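# Remove the cord tied around a flower bunch

## Task

Get the cord off the bunch of flowers, leaving the stems unbent and the blooms uncrushed.

## Robot and tools

Robot: two arms, left_arm and right_arm, each ending in a parallel two-finger gripper. Calibrated base positions in the scene frame: left_arm (+0.034, +0.276, 0) m, right_arm (+0.016, -0.331, 0) m, both turned almost not at all about z. A two-camera stand is fixed to the floor behind the arms. Loose objects may occasionally get a brief external nudge.

Scene frame: origin at table-top height, halfway between the nominal bases; +z up, +x out over the table, +y toward left_arm. Arm names do not match image sides. Gripper frame: fingers point along its +z, open and close along its y. end_effector_position is the point between the pads, roughly 1 cm behind the tips. Reported hand positions and orientations can be a few cm off, more at long reach.

execute_actions(actions, cameras): actions is a list of actions; each action is up to 15 rows, one row per 1/30 s step, and a short action repeats its final row to fill 15 steps. Each row is one flat list of 14 numbers in [-1, 1] covering both arms: left dx, dy, dz, rx, ry, rz, opening, then the same seven for right. dx..rz are offsets, not poses, along scene-frame axes, measured from that arm's Hand target at the start of the action (every row counts from that same start, not from the prior row). Scale: 1.0 = 0.6 m for dx, dy, dz and 180 degrees for rotation; rx, ry, rz form one rotation vector, turning about the Hand target's position. A translation longer than 1.0 gets shortened along its direction. Repeating an offset in a new action moves further. Opening is absolute: +1 fully open (0.094 m), -1 closed. All-zero pose numbers re-command the current Hand target; a 0 in the opening slot is a real command (half open), so resend the present opening to leave a gripper alone. cameras: list of names, ["all"], or []; with an empty actions list images come by default. Unknown camera names invalidate the call.

move(target, speed, blend, opening_speed, grip_force, blocking, cameras): target is one 14-number row (same layout and scale as above) or a list of up to 15 such rows; every row is an offset from the same starting Hand targets, not from the previous row. Paths are straight, end together, take at least 0.5 s and are cut off at 10 s. speed: m/s, 0.002 to 2.9 (default 0.25), one value or one per target; rotation up to twice that in rad/s. blend: metres of corner rounding per target; 0 stops at each. opening_speed: rate of the opening command per second on the -1..+1 scale, at least 0.2; use it to close slowly on fragile things. grip_force: newtons per pad, 10 to 50, one value or one per arm; persists. Low force closes slowly. blocking=false returns after about 0.5 s while the move continues. Moves do not avoid obstacles or the other arm; grippers lag and overshoot more when fast or when the arm is near straight. Avoid paths passing near an arm's own base. Result adds a move: line with the ending (done, off_target, moving, held, fault) and limits (paced = pose clipped, held = steps withheld). done means within 10 mm and 2 degrees at rest; it says nothing about contact.

wait(seconds 0 to 10): lets time pass holding commands. stop(): brakes a running move. zoom_image(camera, region [x0, y0, x1, y1] pixels, at most 504 by 504): closer view of the newest image from cam_high, cam_low, cam_left_wrist or cam_right_wrist. finished_scene(scene): ends the current scene, irreversibly; the goal must hold with the robot let go.

Results: per arm end_effector_position (m) and end_effector_quat_wxyz in the scene frame, Hand target (last commanded pose after clipping; next offsets start here), Tool commands, Joint positions (last = measured opening in m), joint velocities (may be omitted when all are noise), joint torques (readings have offsets and noise; the first three wrap at ±28 N m), grip_measured (opening on the command scale, up to about 2.5 mm wide when empty), grip_effort_nm (gripper motor effort, negative = closing; not pad force), motor temperatures. Grippers often rest a few cm short of the commanded pose from friction and weight; resend the missing offset. Orientation commands are clipped to 40 degrees from the measured one per step.

Gripping: pad force rises about 1 N per 0.001 below first touch, then jumps to the force limit near 20 N. For flowers and the cord use low grip_force and opening_speed so blooms and stems are not crushed. Release by commanding an opening well above grip_measured.

Avoid: dropping or flinging anything, anything ending up off the table, hard hits or pushes on fixed or heavy things, any contact or pinching between the two arms or grippers (a gripper closing on the other's fingers counts), force on wrist-camera cables (cable contact counts as hand contact), and pushing into something without backing off (an arm keeps pressing; command the target back past the gripper). Motors heat when holding loads, stretched out or straining; at 75 °C a MOTOR HOT line appears, at 90 °C that arm folds and idles, at 100 °C it falls. Joint ranges (rad): waist -2.618..3.054, shoulder 0..3.142, elbow 0..3.142 (straight 2.901), wrist pitch -1.571..1.571, wrist yaw -1.571..1.571, wrist roll -2.094..2.094. Cameras are 672x504; calibration (K, distortion, T_world_to_cam) is given per camera and may be slightly off.

Each tool is called after "Call:" as name(argument=value, ...) on one line, values as JSON.

## Session

Call:
execute_actions(actions=[])

Scene clock: 0.00 s.
left_arm: end_effector_position=(+0.4048, +0.3111, +0.1315) grip_measured=+1.000 grip_effort_nm=n/a end_effector_quat_wxyz=(+0.672, -0.077, +0.736, +0.039) | right_arm: end_effector_position=(+0.3870, -0.3613, +0.1393) grip_measured=+1.000 grip_effort_nm=n/a end_effector_quat_wxyz=(+0.673, +0.121, +0.729, -0.026)
Joint positions: left_arm=[0.025 1.551 0.188 1.269 -0.14 -0.059 0.094] | right_arm=[-0.004 1.497 0.203 1.199 0.225 0.147 0.094]
Joint velocities: within noise
Joint torques (N m): no reading
Motor temperatures (°C): left_arm=[20 23 28 25 20 23 23] | right_arm=[22 24 30 27 23 24 20]
Heat: left arm: 28 °C; right arm: 30 °C.
Hand target: left_arm +0.4064, +0.3111, +0.1372; +0.678, -0.078, +0.730, +0.039 | right_arm +0.3879, -0.3611, +0.1409; +0.674, +0.120, +0.728, -0.026
Tool commands: left_gripper/opening=+1.0 right_gripper/opening=+1.0
camera_calibration:
cam_left_wrist: T_world_to_cam=[[0.162197, -0.984538, 0.0661541, 0.229983], [-0.492504, -0.138867, -0.85916, 0.392288], [0.855062, 0.106772, -0.507413, -0.219978], [0, 0, 0, 1]] pos_world=[0.343996, 0.30439, 0.210204]
cam_right_wrist: T_world_to_cam=[[-0.218812, -0.969503, -0.110385, -0.252752], [-0.491594, 0.207251, -0.845803, 0.419971], [0.842886, -0.130807, -0.521951, -0.211639], [0, 0, 0, 1]] pos_world=[0.329538, -0.359767, 0.216848]

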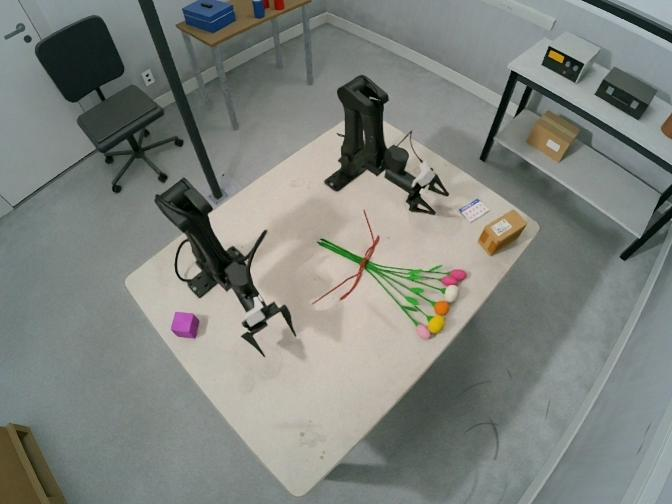

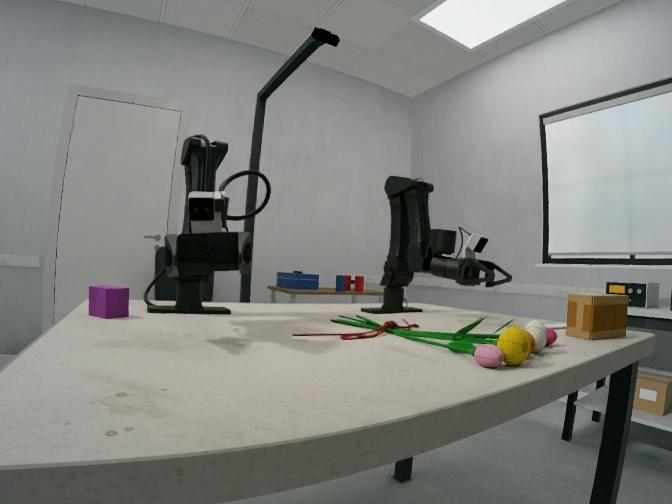

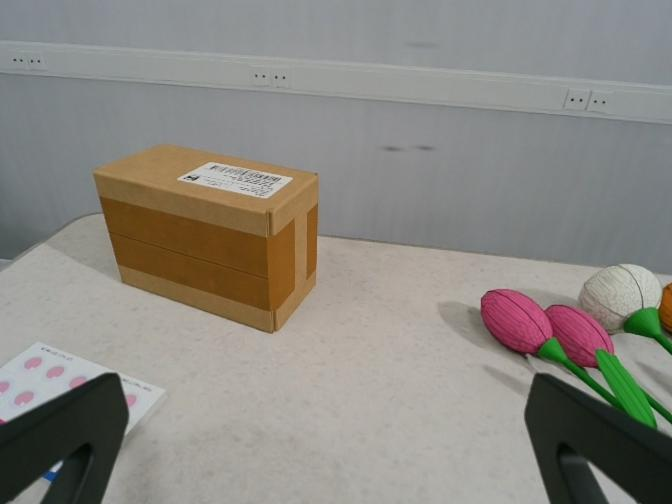

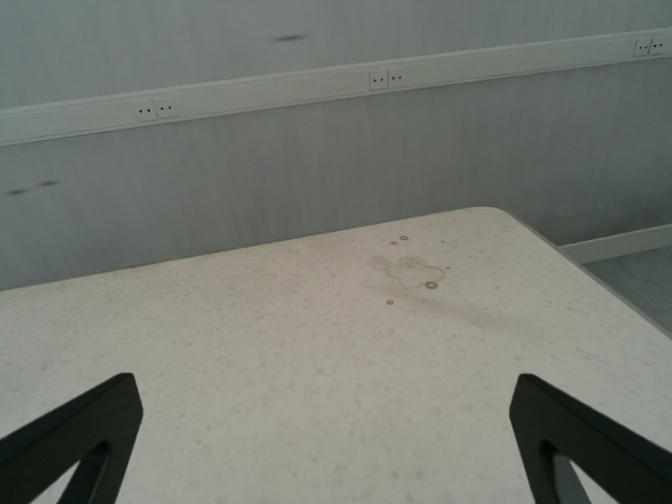

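Call:
zoom_image(camera="cam_high", region=[300, 200, 480, 345])

Call:
zoom_image(camera="cam_high", region=[340, 230, 400, 275])

Call:
zoom_image(camera="cam_low", region=[280, 290, 480, 370])

Scaled by 2.800 from the camera's 672x504 image, which has a finer 960x720 frame.

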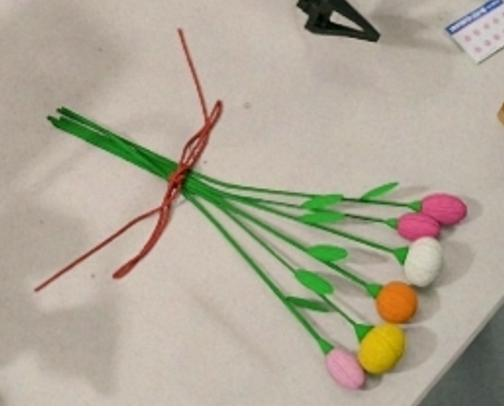

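Scaled by 8.400 from the camera's 672x504 image, which has a finer 960x720 frame.

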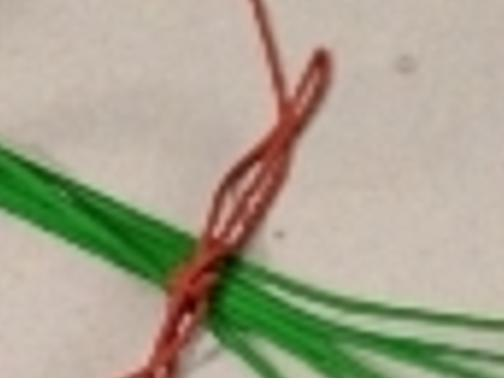

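Scaled by 2.520 from the camera's 672x504 image, which has a finer 960x720 frame.

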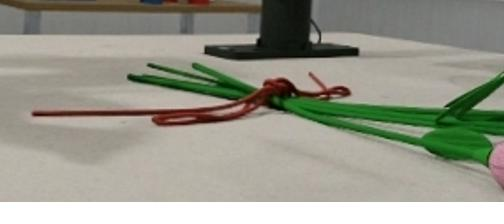

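Call:
move(target=[-0.261,-0.2435,0.02,0.115,0.472,-0.206,0,-0.08,0.37,0.02,0.3655,0.338,-0.3175,0], cameras=["all"])

Scene clock: 12.17 s.
left_arm: end_effector_position=(+0.2450, +0.1708, +0.1414) grip_measured=+0.001 grip_effort_nm=-0.11 end_effector_quat_wxyz=(-0.009, +0.286, +0.958, +0.006) | right_arm: end_effector_position=(+0.3396, -0.1379, +0.1537) grip_measured=+0.002 grip_effort_nm=-0.14 end_effector_quat_wxyz=(+0.005, +0.698, +0.716, +0.009)
Joint positions: left_arm=[-0.471 1.454 1.258 -1.394 -0.008 0.107 0.047] | right_arm=[0.51 1.974 1.904 -1.482 0.006 2.084 0.047]
Joint torques (N m): left_arm=[-0.51 -4.79 10.37 0.29 0.09 0.05] | right_arm=[-0.47 -7.9 8.61 -0.07 -0.06 0.16]
Heat: left arm: 29 °C; right arm: 31 °C.
Hand target: left_arm +0.2498, +0.1651, +0.1491; +0.001, +0.292, +0.956, +0.000 | right_arm +0.3399, -0.1391, +0.1529; +0.000, +0.708, +0.707, +0.000
Off the commanded pose: left_arm 0.011 m, 1 deg | right_arm 0.001 m, 2 deg.
move: off_target (left_arm)
camera_calibration:
cam_left_wrist: T_world_to_cam=[[-0.532201, -0.846618, 0.000236841, 0.27311], [-0.758765, 0.477099, 0.443455, 0.078484], [-0.37555, 0.235828, -0.896297, 0.271117], [0, 0, 0, 1]] pos_world=[0.306718, 0.129838, 0.208133]
cam_right_wrist: T_world_to_cam=[[-0.99921, -0.0382302, -0.0108967, 0.333208], [-0.0390706, 0.893881, 0.446598, 0.104852], [-0.00733317, 0.446671, -0.894668, 0.290751], [0, 0, 0, 1]] pos_world=[0.339174, -0.210857, 0.21693]

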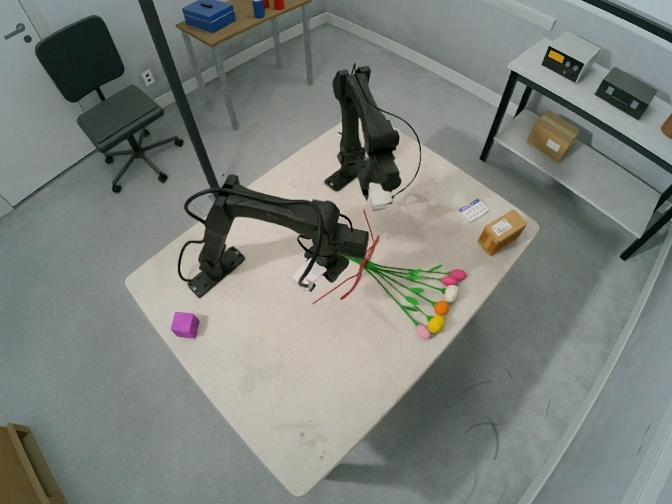

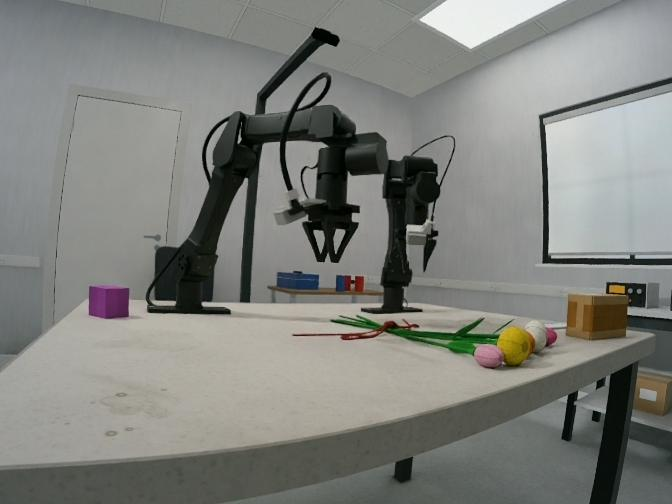

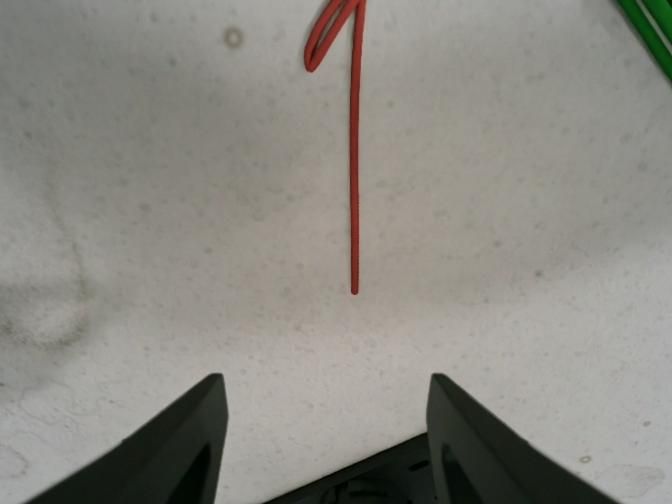

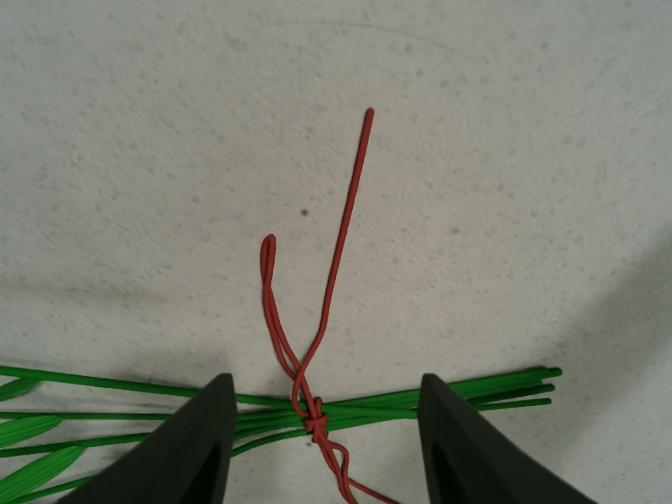

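Call:
move(target=[-0.008,-0.017,-0.205,0,0,0,0,-0.018,-0.018,-0.22,0,0,0,0], cameras=["all"])

Call:
zoom_image(camera="cam_low", region=[270, 250, 470, 370])

Scene clock: 15.47 s.
left_arm: end_effector_position=(+0.2471, +0.1569, +0.0304) grip_measured=+0.001 grip_effort_nm=-0.11 end_effector_quat_wxyz=(+0.004, +0.292, +0.956, +0.002) | right_arm: end_effector_position=(+0.3302, -0.1472, +0.0261) grip_measured=+0.002 grip_effort_nm=-0.14 end_effector_quat_wxyz=(+0.003, +0.702, +0.712, +0.006)
Joint positions: left_arm=[-0.517 1.542 0.888 -0.91 -0.006 0.073 0.047] | right_arm=[0.499 1.973 1.389 -0.973 0.002 2.085 0.047]
Joint torques (N m): left_arm=[-0.54 -5.2 6.15 0.55 0.08 -0.09] | right_arm=[-0.46 -8.24 5.7 0.12 -0.04 0.08]
Heat: left arm: 30 °C; right arm: 31 °C.
Hand target: left_arm +0.2450, +0.1547, +0.0262; +0.001, +0.292, +0.956, -0.001 | right_arm +0.3291, -0.1498, +0.0209; +0.000, +0.708, +0.707, +0.000
Off the commanded pose: left_arm 0.005 m, 0 deg | right_arm 0.006 m, 1 deg.
move: done
camera_calibration:
cam_left_wrist: T_world_to_cam=[[-0.541801, -0.840507, 0.000104824, 0.26387], [-0.7626, 0.491634, 0.420402, 0.13529], [-0.353402, 0.227694, -0.907338, 0.171809], [0, 0, 0, 1]] pos_world=[0.306855, 0.116151, 0.0989847]
cam_right_wrist: T_world_to_cam=[[-0.999622, -0.0272048, -0.00386003, 0.323611], [-0.0260557, 0.893907, 0.447495, 0.16544], [-0.0087235, 0.447426, -0.894278, 0.181175], [0, 0, 0, 1]] pos_world=[0.32938, -0.220147, 0.0892367]

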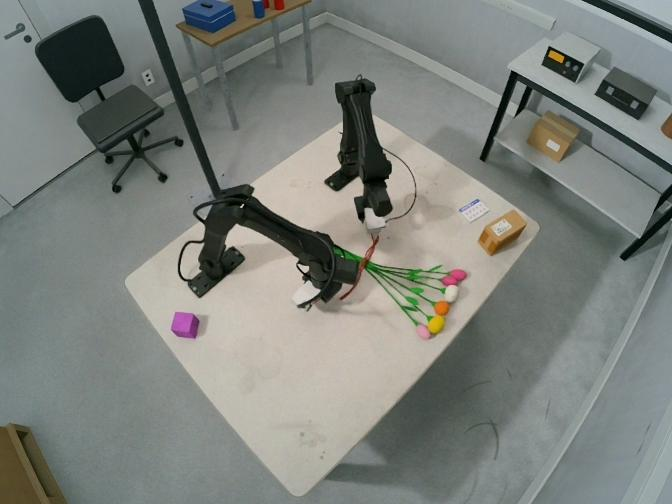

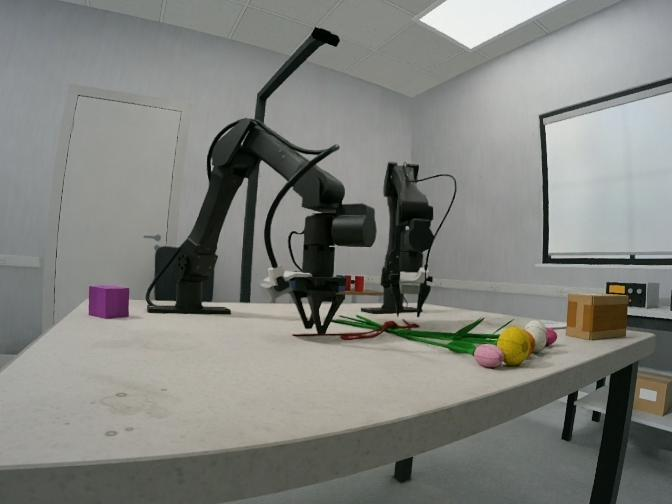

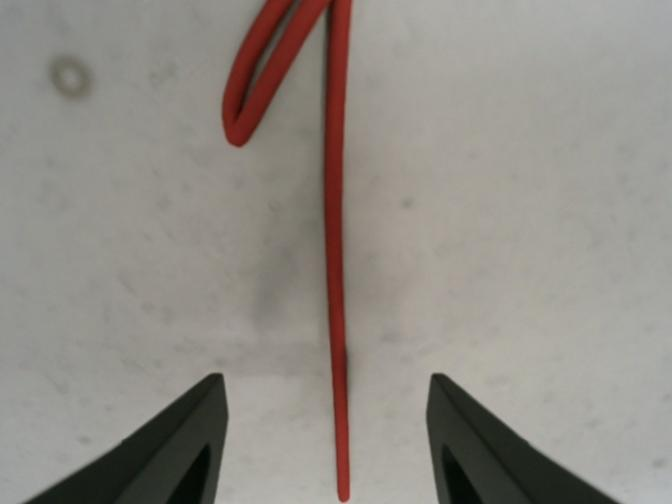

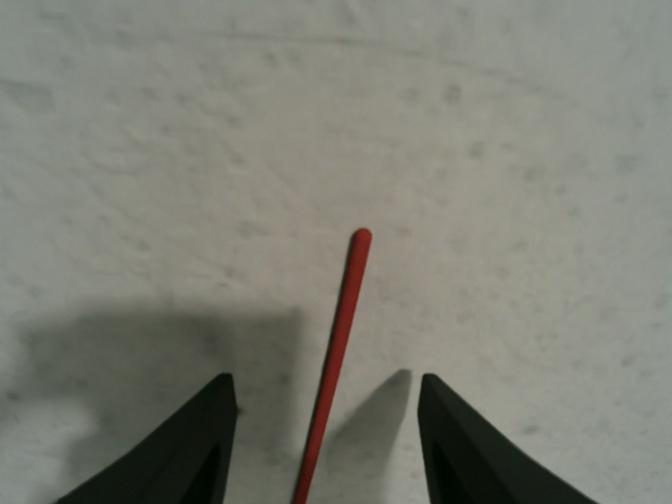

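Scaled by 2.520 from the camera's 672x504 image, which has a finer 960x720 frame.

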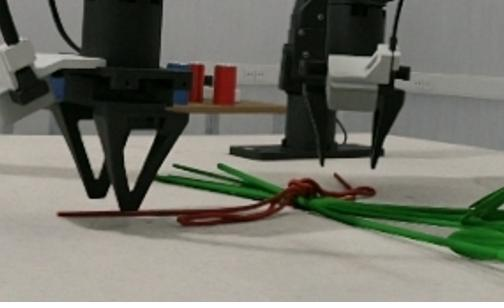

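Call:
move(target=[[0,0,-0.027,0,0,0,0,0,0,-0.018,0,0,0,0],[0,0,-0.027,0,0,0,-1,0,0,-0.018,0,0,0,-1],[0,0,0.02,0,0,0,-1,0,0,0.03,0,0,0,-1]], speed=0.06, cameras=["all"])

Call:
zoom_image(camera="cam_low", region=[270, 250, 470, 370])

Scene clock: 20.37 s.
left_arm: end_effector_position=(+0.2371, +0.1626, +0.0254) grip_measured=-0.964 grip_effort_nm=-1.05 end_effector_quat_wxyz=(-0.021, +0.291, +0.956, +0.008) | right_arm: end_effector_position=(+0.3257, -0.1497, +0.0270) grip_measured=-0.944 grip_effort_nm=-1.05 end_effector_quat_wxyz=(-0.002, +0.702, +0.712, -0.008)
Joint positions: left_arm=[-0.517 1.556 0.879 -0.938 -0.006 0.072 0.002] | right_arm=[0.499 1.981 1.405 -1.012 0.002 2.085 0.003]
Joint torques (N m): left_arm=[-0.58 -7.94 9.22 0.21 0.09 -0.08] | right_arm=[-0.51 -10.63 8.05 -0.12 -0.03 0.04]
Heat: left arm: 30 °C; right arm: 31 °C.
Hand target: left_arm +0.2450, +0.1548, +0.0382; +0.001, +0.292, +0.956, +0.000 | right_arm +0.3291, -0.1498, +0.0389; +0.000, +0.708, +0.707, +0.000
Off the commanded pose: left_arm 0.017 m, 3 deg | right_arm 0.012 m, 1 deg.
move: off_target (left_arm, right_arm)
camera_calibration:
cam_left_wrist: T_world_to_cam=[[-0.540819, -0.841134, 0.00276935, 0.26302], [-0.743451, 0.479547, 0.466171, 0.123225], [-0.393441, 0.250056, -0.88469, 0.167798], [0, 0, 0, 1]] pos_world=[0.299876, 0.120184, 0.0902766]
cam_right_wrist: T_world_to_cam=[[-0.999359, -0.0270968, 0.0233839, 0.31834], [-0.0142575, 0.900644, 0.434324, 0.164689], [-0.0328293, 0.433712, -0.900453, 0.188934], [0, 0, 0, 1]] pos_world=[0.326687, -0.221643, 0.0911544]

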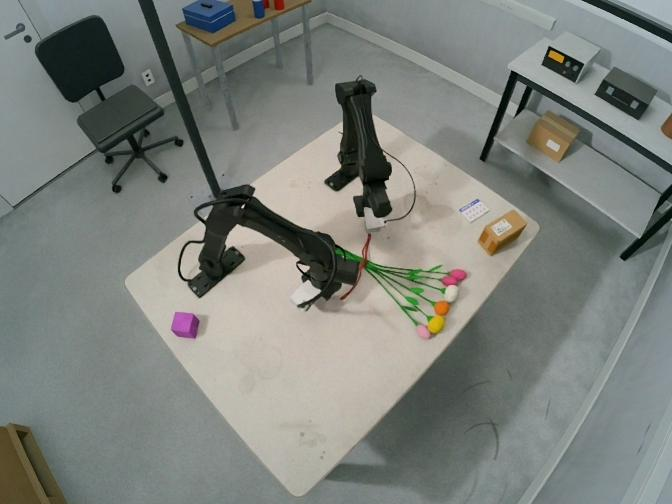

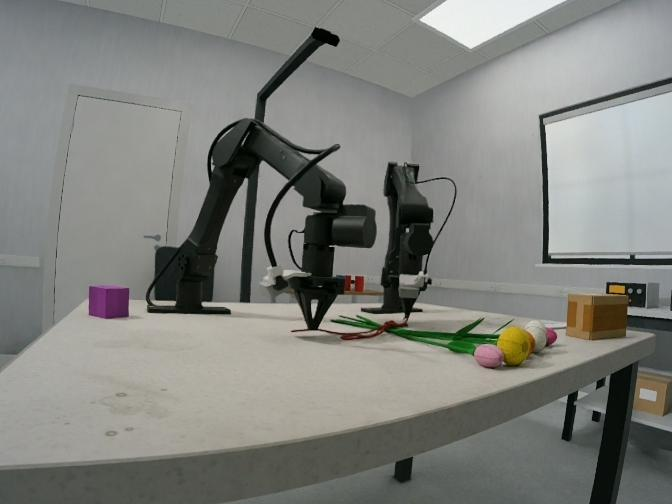

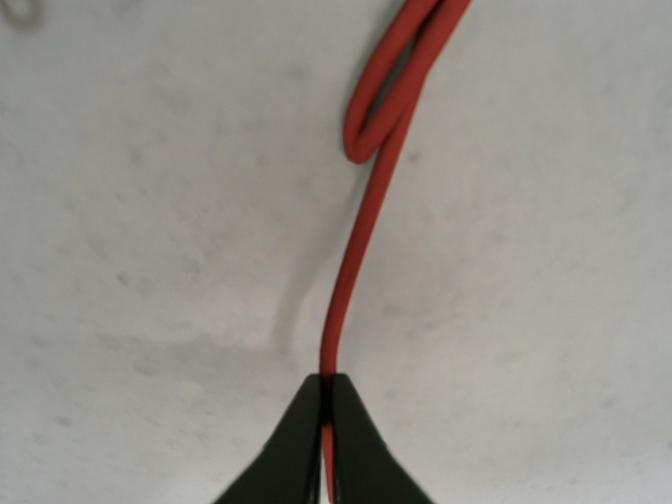

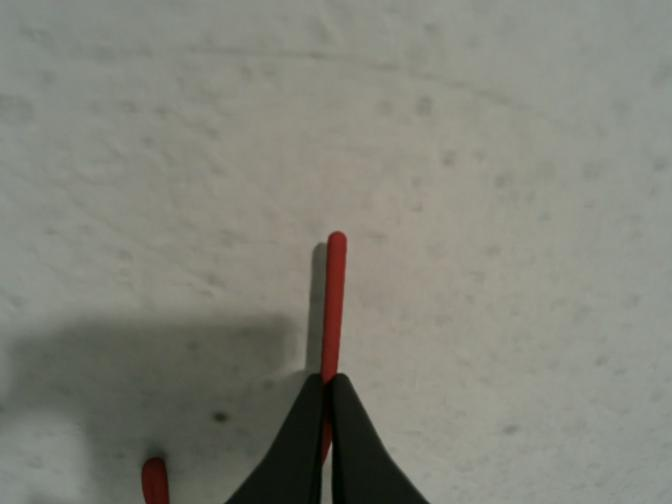

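Scaled by 2.520 from the camera's 672x504 image, which has a finer 960x720 frame.

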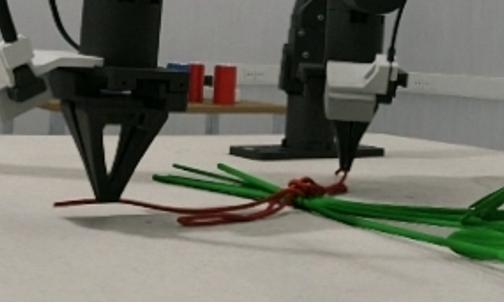

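Call:
move(target=[0.05,0.10,0,0,0,0,-1,0,-0.12,0,0,0,0,-1], speed=0.05, cameras=["all"])

Call:
zoom_image(camera="cam_high", region=[300, 200, 480, 345])

Call:
zoom_image(camera="cam_low", region=[270, 250, 470, 370])

Scene clock: 23.70 s.
left_arm: end_effector_position=(+0.2653, +0.2170, +0.0294) grip_measured=-0.964 grip_effort_nm=-1.05 end_effector_quat_wxyz=(-0.014, +0.292, +0.956, +0.002) | right_arm: end_effector_position=(+0.3289, -0.2205, +0.0330) grip_measured=-0.944 grip_effort_nm=-1.05 end_effector_quat_wxyz=(-0.005, +0.707, +0.707, -0.009)
Joint positions: left_arm=[-0.257 1.556 0.897 -0.94 -0.005 0.332 0.002] | right_arm=[0.307 1.88 1.289 -1 -0.002 1.907 0.003]
Joint torques (N m): left_arm=[0.57 -6.35 9.5 0.26 0.07 0.07] | right_arm=[-0.39 -10.39 5.24 0.09 0 -0.05]
Heat: left arm: 30 °C; right arm: 31 °C.
Hand target: left_arm +0.2750, +0.2149, +0.0382; +0.001, +0.292, +0.956, +0.000 | right_arm +0.3290, -0.2219, +0.0389; +0.000, +0.708, +0.707, +0.000
Off the commanded pose: left_arm 0.013 m, 2 deg | right_arm 0.006 m, 1 deg.
move: off_target (left_arm)
camera_calibration:
cam_left_wrist: T_world_to_cam=[[-0.541039, -0.840934, 0.0102754, 0.323871], [-0.747869, 0.48668, 0.451481, 0.116298], [-0.384667, 0.236585, -0.892221, 0.169621], [0, 0, 0, 1]] pos_world=[0.32745, 0.175625, 0.0955049]
cam_right_wrist: T_world_to_cam=[[-0.999506, -0.0126593, 0.0287604, 0.322441], [0.00123166, 0.898773, 0.438413, 0.220228], [-0.0313991, 0.438232, -0.898313, 0.225629], [0, 0, 0, 1]] pos_world=[0.329095, -0.292731, 0.0968614]

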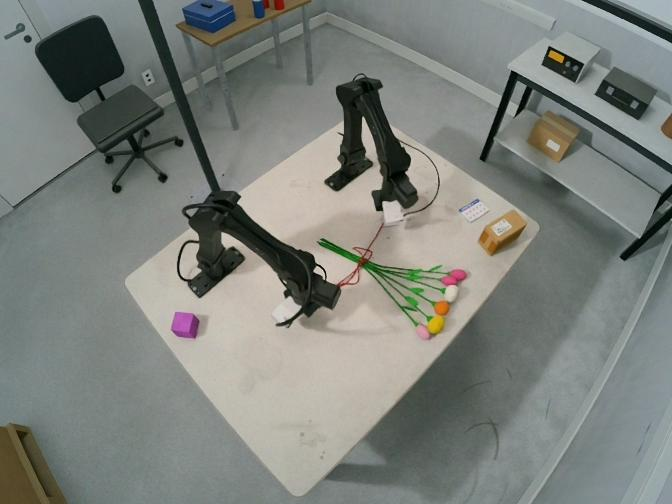

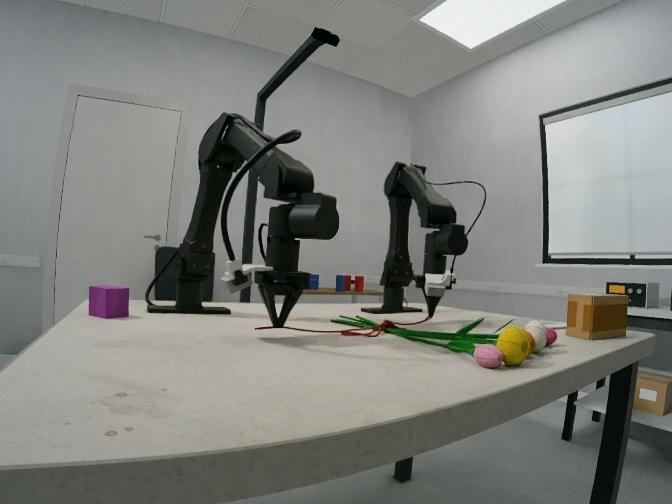

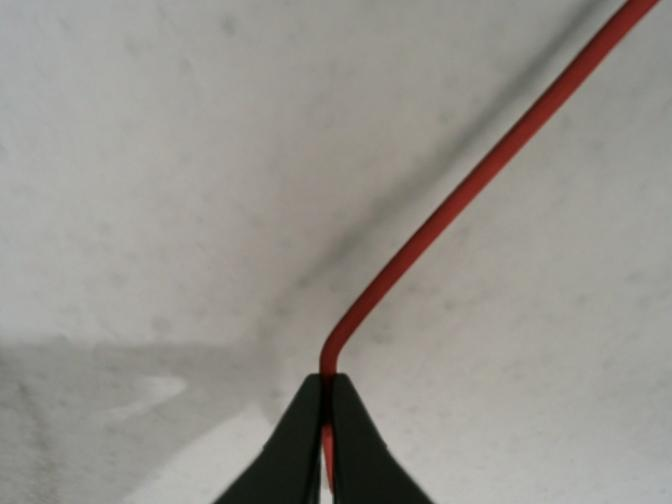

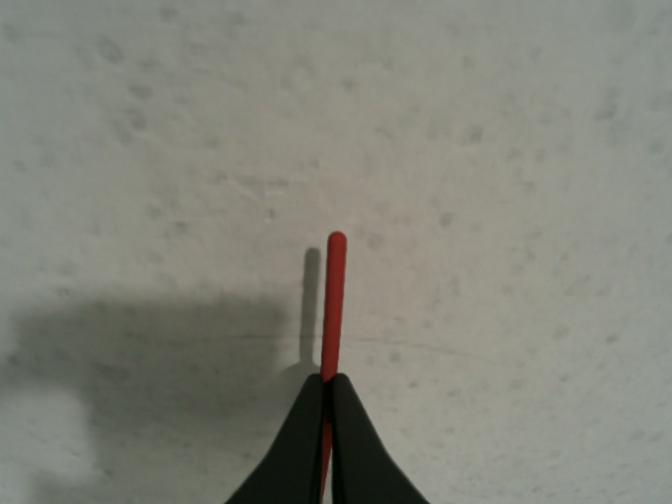

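Scaled by 2.800 from the camera's 672x504 image, which has a finer 960x720 frame.

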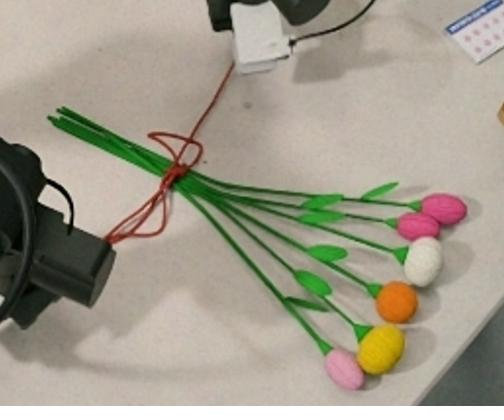

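Scaled by 2.520 from the camera's 672x504 image, which has a finer 960x720 frame.

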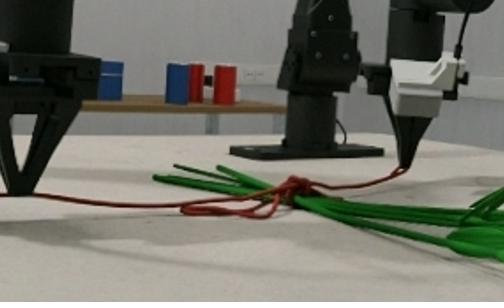

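Call:
move(target=[0.03,0.12,0,0,0,0,-1,-0.01,-0.12,0,0,0,0,-1], speed=0.05, cameras=["all"])

Call:
zoom_image(camera="cam_high", region=[300, 200, 480, 345])

Call:
zoom_image(camera="cam_low", region=[270, 250, 470, 370])

Scene clock: 29.00 s.
left_arm: end_effector_position=(+0.2844, +0.2861, +0.0333) grip_measured=-0.964 grip_effort_nm=-1.06 end_effector_quat_wxyz=(-0.007, +0.291, +0.957, +0.000) | right_arm: end_effector_position=(+0.3228, -0.2924, +0.0338) grip_measured=-0.944 grip_effort_nm=-1.05 end_effector_quat_wxyz=(-0.007, +0.708, +0.707, -0.008)
Joint positions: left_arm=[0.034 1.579 0.936 -0.941 -0.004 0.623 0.002] | right_arm=[0.093 1.799 1.188 -0.98 -0.002 1.693 0.003]
Joint torques (N m): left_arm=[0.44 -5.29 9.59 0.32 0.05 0.07] | right_arm=[-0.29 -9.58 5.33 0.11 0 -0.11]
Heat: left arm: 30 °C; right arm: 31 °C.
Hand target: left_arm +0.2931, +0.2868, +0.0382; +0.001, +0.292, +0.956, -0.001 | right_arm +0.3230, -0.2939, +0.0389; +0.000, +0.708, +0.707, +0.000
Off the commanded pose: left_arm 0.010 m, 1 deg | right_arm 0.005 m, 1 deg.
move: done
camera_calibration:
cam_left_wrist: T_world_to_cam=[[-0.540748, -0.841128, 0.0097654, 0.392276], [-0.754321, 0.490014, 0.436906, 0.0965083], [-0.372279, 0.22889, -0.899454, 0.163026], [0, 0, 0, 1]] pos_world=[0.345612, 0.245349, 0.100639]
cam_right_wrist: T_world_to_cam=[[-0.999469, -0.0122791, 0.0301707, 0.315506], [0.00233935, 0.896779, 0.442473, 0.283426], [-0.0324897, 0.442309, -0.896274, 0.259175], [0, 0, 0, 1]] pos_world=[0.323096, -0.364932, 0.0973649]

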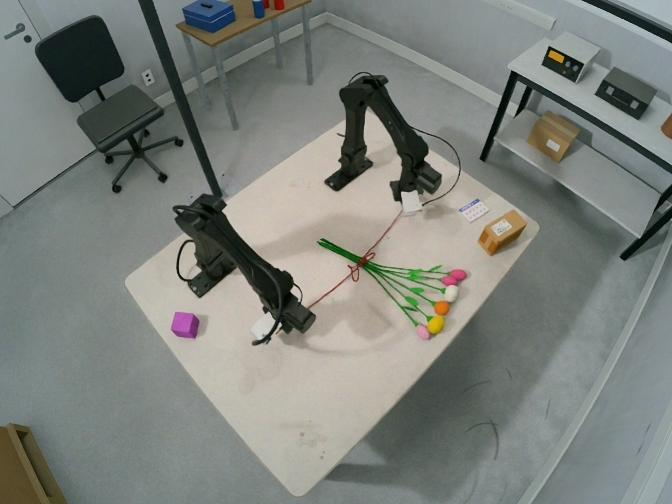

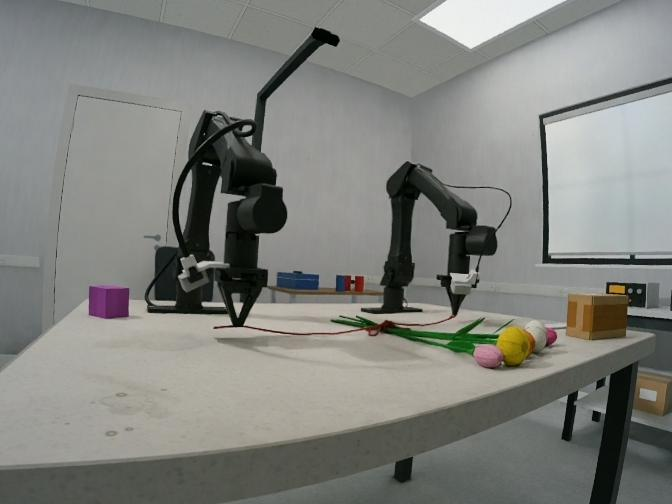

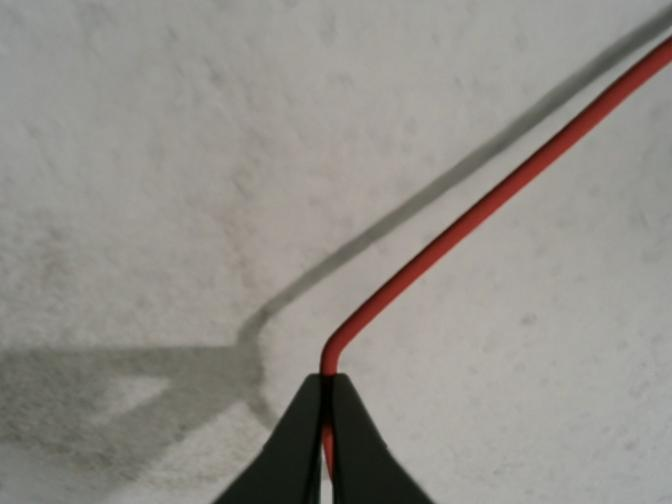

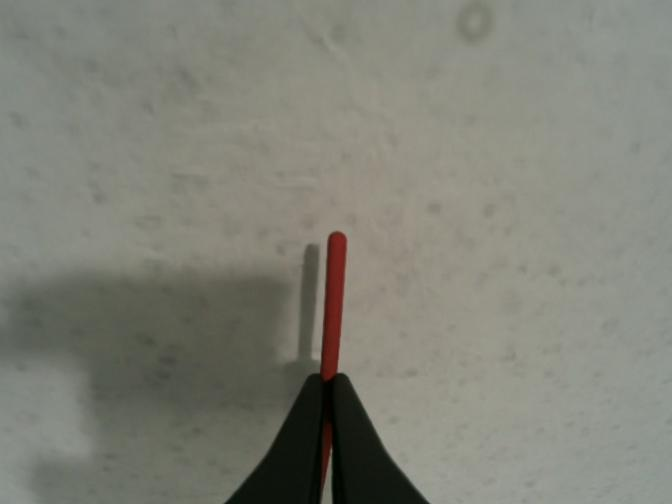

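Scaled by 2.800 from the camera's 672x504 image, which has a finer 960x720 frame.

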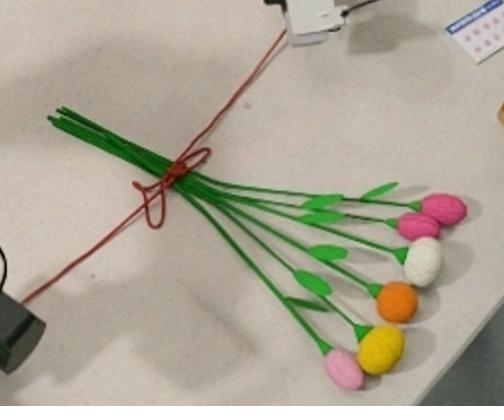

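Scaled by 2.520 from the camera's 672x504 image, which has a finer 960x720 frame.

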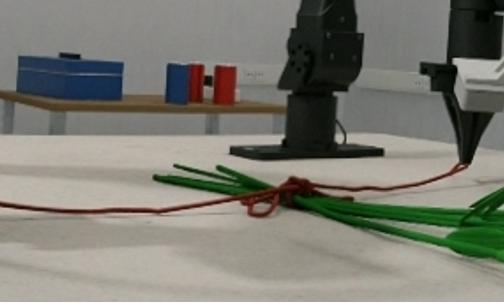

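Loops are shrinking. Continue.

Call:
move(target=[0.02,0.09,0,0,0,0,-1,0,-0.09,0,0,0,0,-1], speed=0.05, cameras=["cam_high","cam_low"])

Call:
zoom_image(camera="cam_high", region=[310, 210, 430, 310])

Call:
zoom_image(camera="cam_low", region=[270, 250, 470, 370])

Scene clock: 31.60 s.
left_arm: end_effector_position=(+0.2975, +0.3385, +0.0337) grip_measured=-0.964 grip_effort_nm=-1.06 end_effector_quat_wxyz=(-0.005, +0.292, +0.957, +0.000) | right_arm: end_effector_position=(+0.3227, -0.3463, +0.0338) grip_measured=-0.944 grip_effort_nm=-1.05 end_effector_quat_wxyz=(-0.009, +0.708, +0.706, -0.006)
Joint positions: left_arm=[0.227 1.65 1.013 -0.943 -0.004 0.816 0.002] | right_arm=[-0.083 1.791 1.178 -0.978 -0.003 1.518 0.003]
Joint torques (N m): left_arm=[0.58 -5.91 9.68 0.28 0.06 0.11] | right_arm=[-0.51 -9.47 5.45 0.11 0.02 -0.07]
Heat: left arm: 30 °C; right arm: 31 °C.
Hand target: left_arm +0.3051, +0.3408, +0.0382; +0.001, +0.292, +0.956, +0.000 | right_arm +0.3231, -0.3479, +0.0389; +0.000, +0.708, +0.707, +0.000
Off the commanded pose: left_arm 0.009 m, 1 deg | right_arm 0.005 m, 1 deg.
move: done
Images, in order (width x height): cam_high 672x504, cam_low 672x504.

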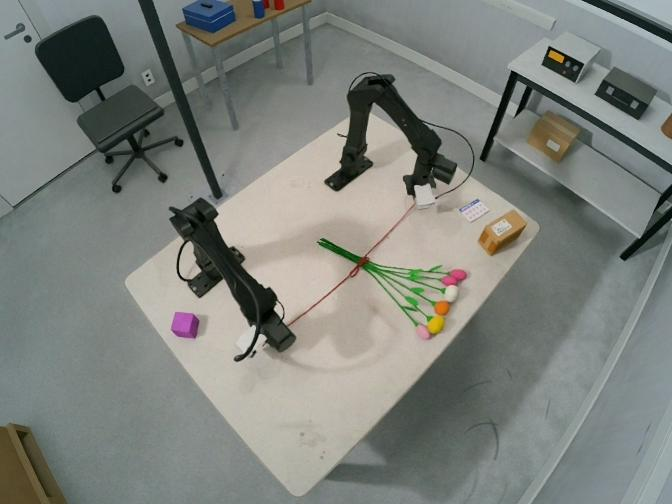

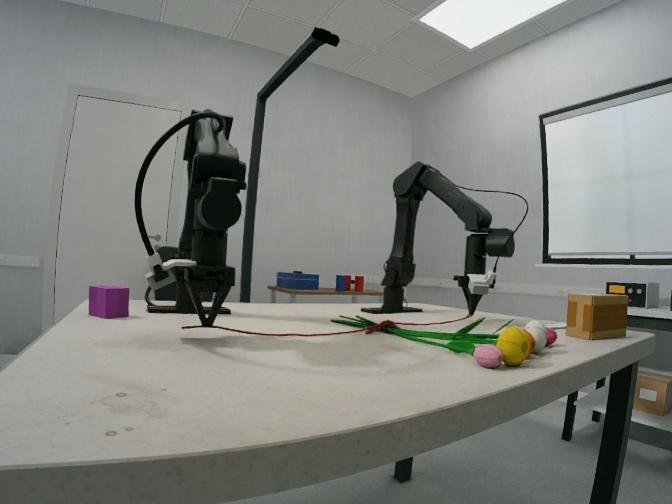

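Scaled by 4.200 from the camera's 672x504 image, which has a finer 960x720 frame.

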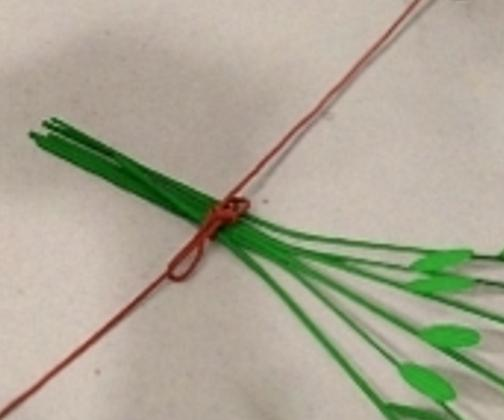

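Scaled by 2.520 from the camera's 672x504 image, which has a finer 960x720 frame.

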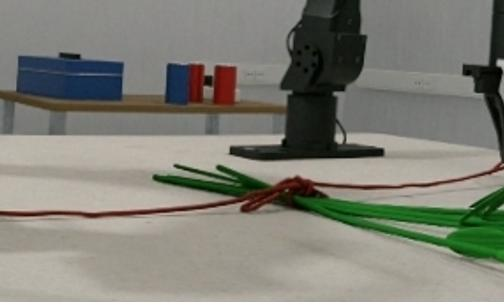

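Call:
move(target=[0.02,0.06,0,0,0,0,-1,0,-0.06,0,0,0,0,-1], speed=0.05, cameras=["cam_high","cam_low"])

Call:
zoom_image(camera="cam_high", region=[310, 210, 430, 310])

Call:
zoom_image(camera="cam_low", region=[340, 300, 430, 350])

Scene clock: 33.90 s.
left_arm: end_effector_position=(+0.3102, +0.3739, +0.0343) grip_measured=-0.964 grip_effort_nm=-1.06 end_effector_quat_wxyz=(-0.004, +0.291, +0.957, +0.000) | right_arm: end_effector_position=(+0.3188, -0.3816, +0.0338) grip_measured=-0.944 grip_effort_nm=-1.05 end_effector_quat_wxyz=(-0.009, +0.708, +0.706, -0.005)
Joint positions: left_arm=[0.335 1.728 1.103 -0.953 -0.004 0.924 0.002] | right_arm=[-0.198 1.791 1.178 -0.978 -0.003 1.403 0.003]
Joint torques (N m): left_arm=[0.49 -6.69 9.65 0.26 0.08 0.08] | right_arm=[-0.32 -8.21 6.97 0.07 0 -0.06]
Heat: left arm: 30 °C; right arm: 31 °C.
Hand target: left_arm +0.3171, +0.3769, +0.0382; +0.001, +0.292, +0.956, +0.000 | right_arm +0.3231, -0.3838, +0.0390; +0.000, +0.708, +0.707, +0.000
Off the commanded pose: left_arm 0.008 m, 1 deg | right_arm 0.007 m, 1 deg.
move: done
Images, in order (width x height): cam_high 672x504, cam_low 672x504.

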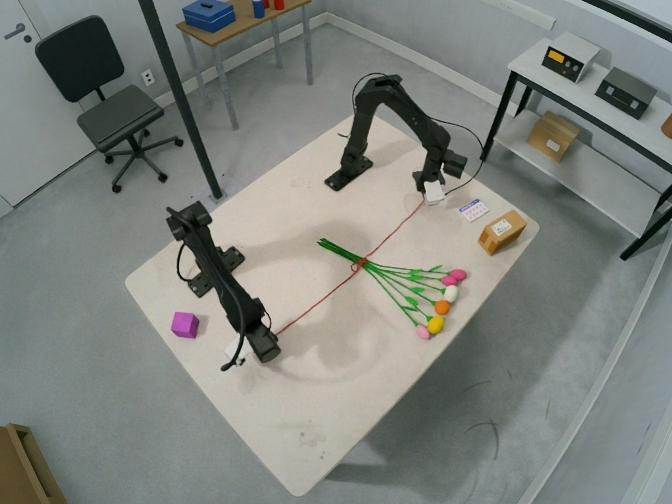

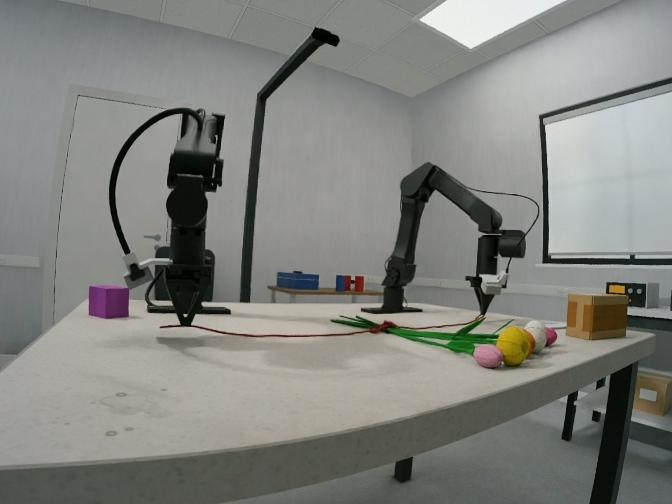

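Scaled by 4.200 from the camera's 672x504 image, which has a finer 960x720 frame.

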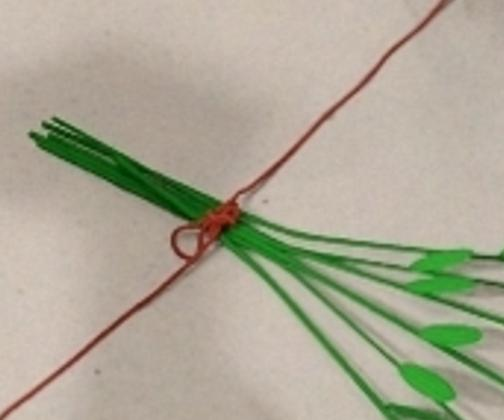

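Scaled by 5.600 from the camera's 672x504 image, which has a finer 960x720 frame.

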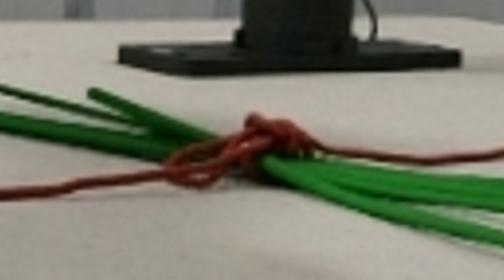

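Call:
move(target=[0.01,0.07,0,0,0,0,-1,0,-0.07,0,0,0,0,-1], speed=0.05, cameras=["cam_high","cam_low"])

Call:
zoom_image(camera="cam_high", region=[310, 210, 430, 310])

Call:
zoom_image(camera="cam_low", region=[340, 300, 430, 350])

Scene clock: 36.13 s.
left_arm: end_effector_position=(+0.3169, +0.4152, +0.0348) grip_measured=-0.964 grip_effort_nm=-1.06 end_effector_quat_wxyz=(-0.003, +0.291, +0.957, +0.000) | right_arm: end_effector_position=(+0.3189, -0.4231, +0.0379) grip_measured=-0.944 grip_effort_nm=-1.05 end_effector_quat_wxyz=(-0.001, +0.709, +0.706, +0.001)
Joint positions: left_arm=[0.452 1.805 1.2 -0.971 -0.004 1.041 0.002] | right_arm=[-0.328 1.802 1.209 -0.978 -0.003 1.275 0.003]
Joint torques (N m): left_arm=[0.58 -7.32 9.65 0.23 0.09 0.09] | right_arm=[-0.29 -6.52 8.32 0.02 0.01 -0.09]
Heat: left arm: 30 °C; right arm: 31 °C.
Hand target: left_arm +0.3230, +0.4187, +0.0381; +0.001, +0.292, +0.956, +0.000 | right_arm +0.3231, -0.4259, +0.0389; +0.000, +0.708, +0.707, +0.000
Off the commanded pose: left_arm 0.008 m, 1 deg | right_arm 0.005 m, 0 deg.
move: done
Images, in order (width x height): cam_high 672x504, cam_low 672x504.

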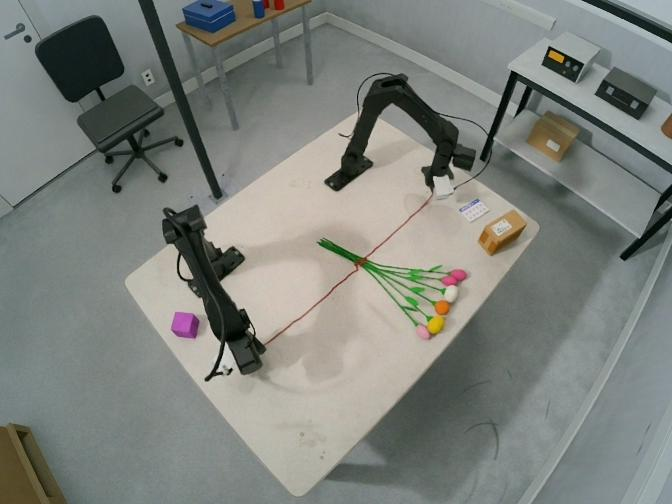

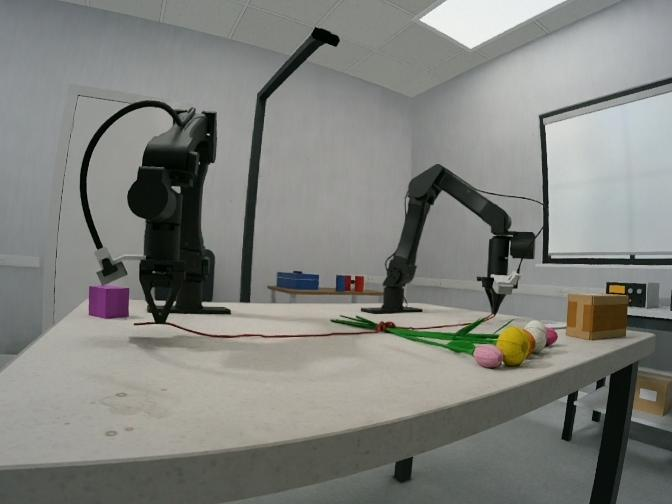

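Scaled by 4.200 from the camera's 672x504 image, which has a finer 960x720 frame.

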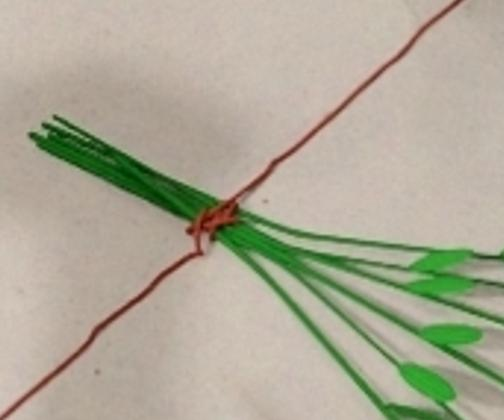

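Scaled by 5.600 from the camera's 672x504 image, which has a finer 960x720 frame.

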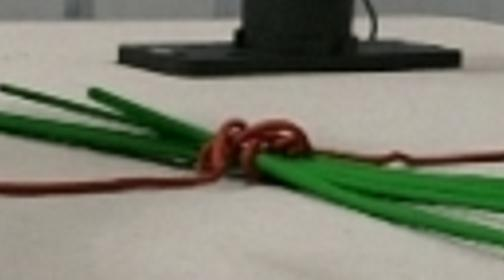

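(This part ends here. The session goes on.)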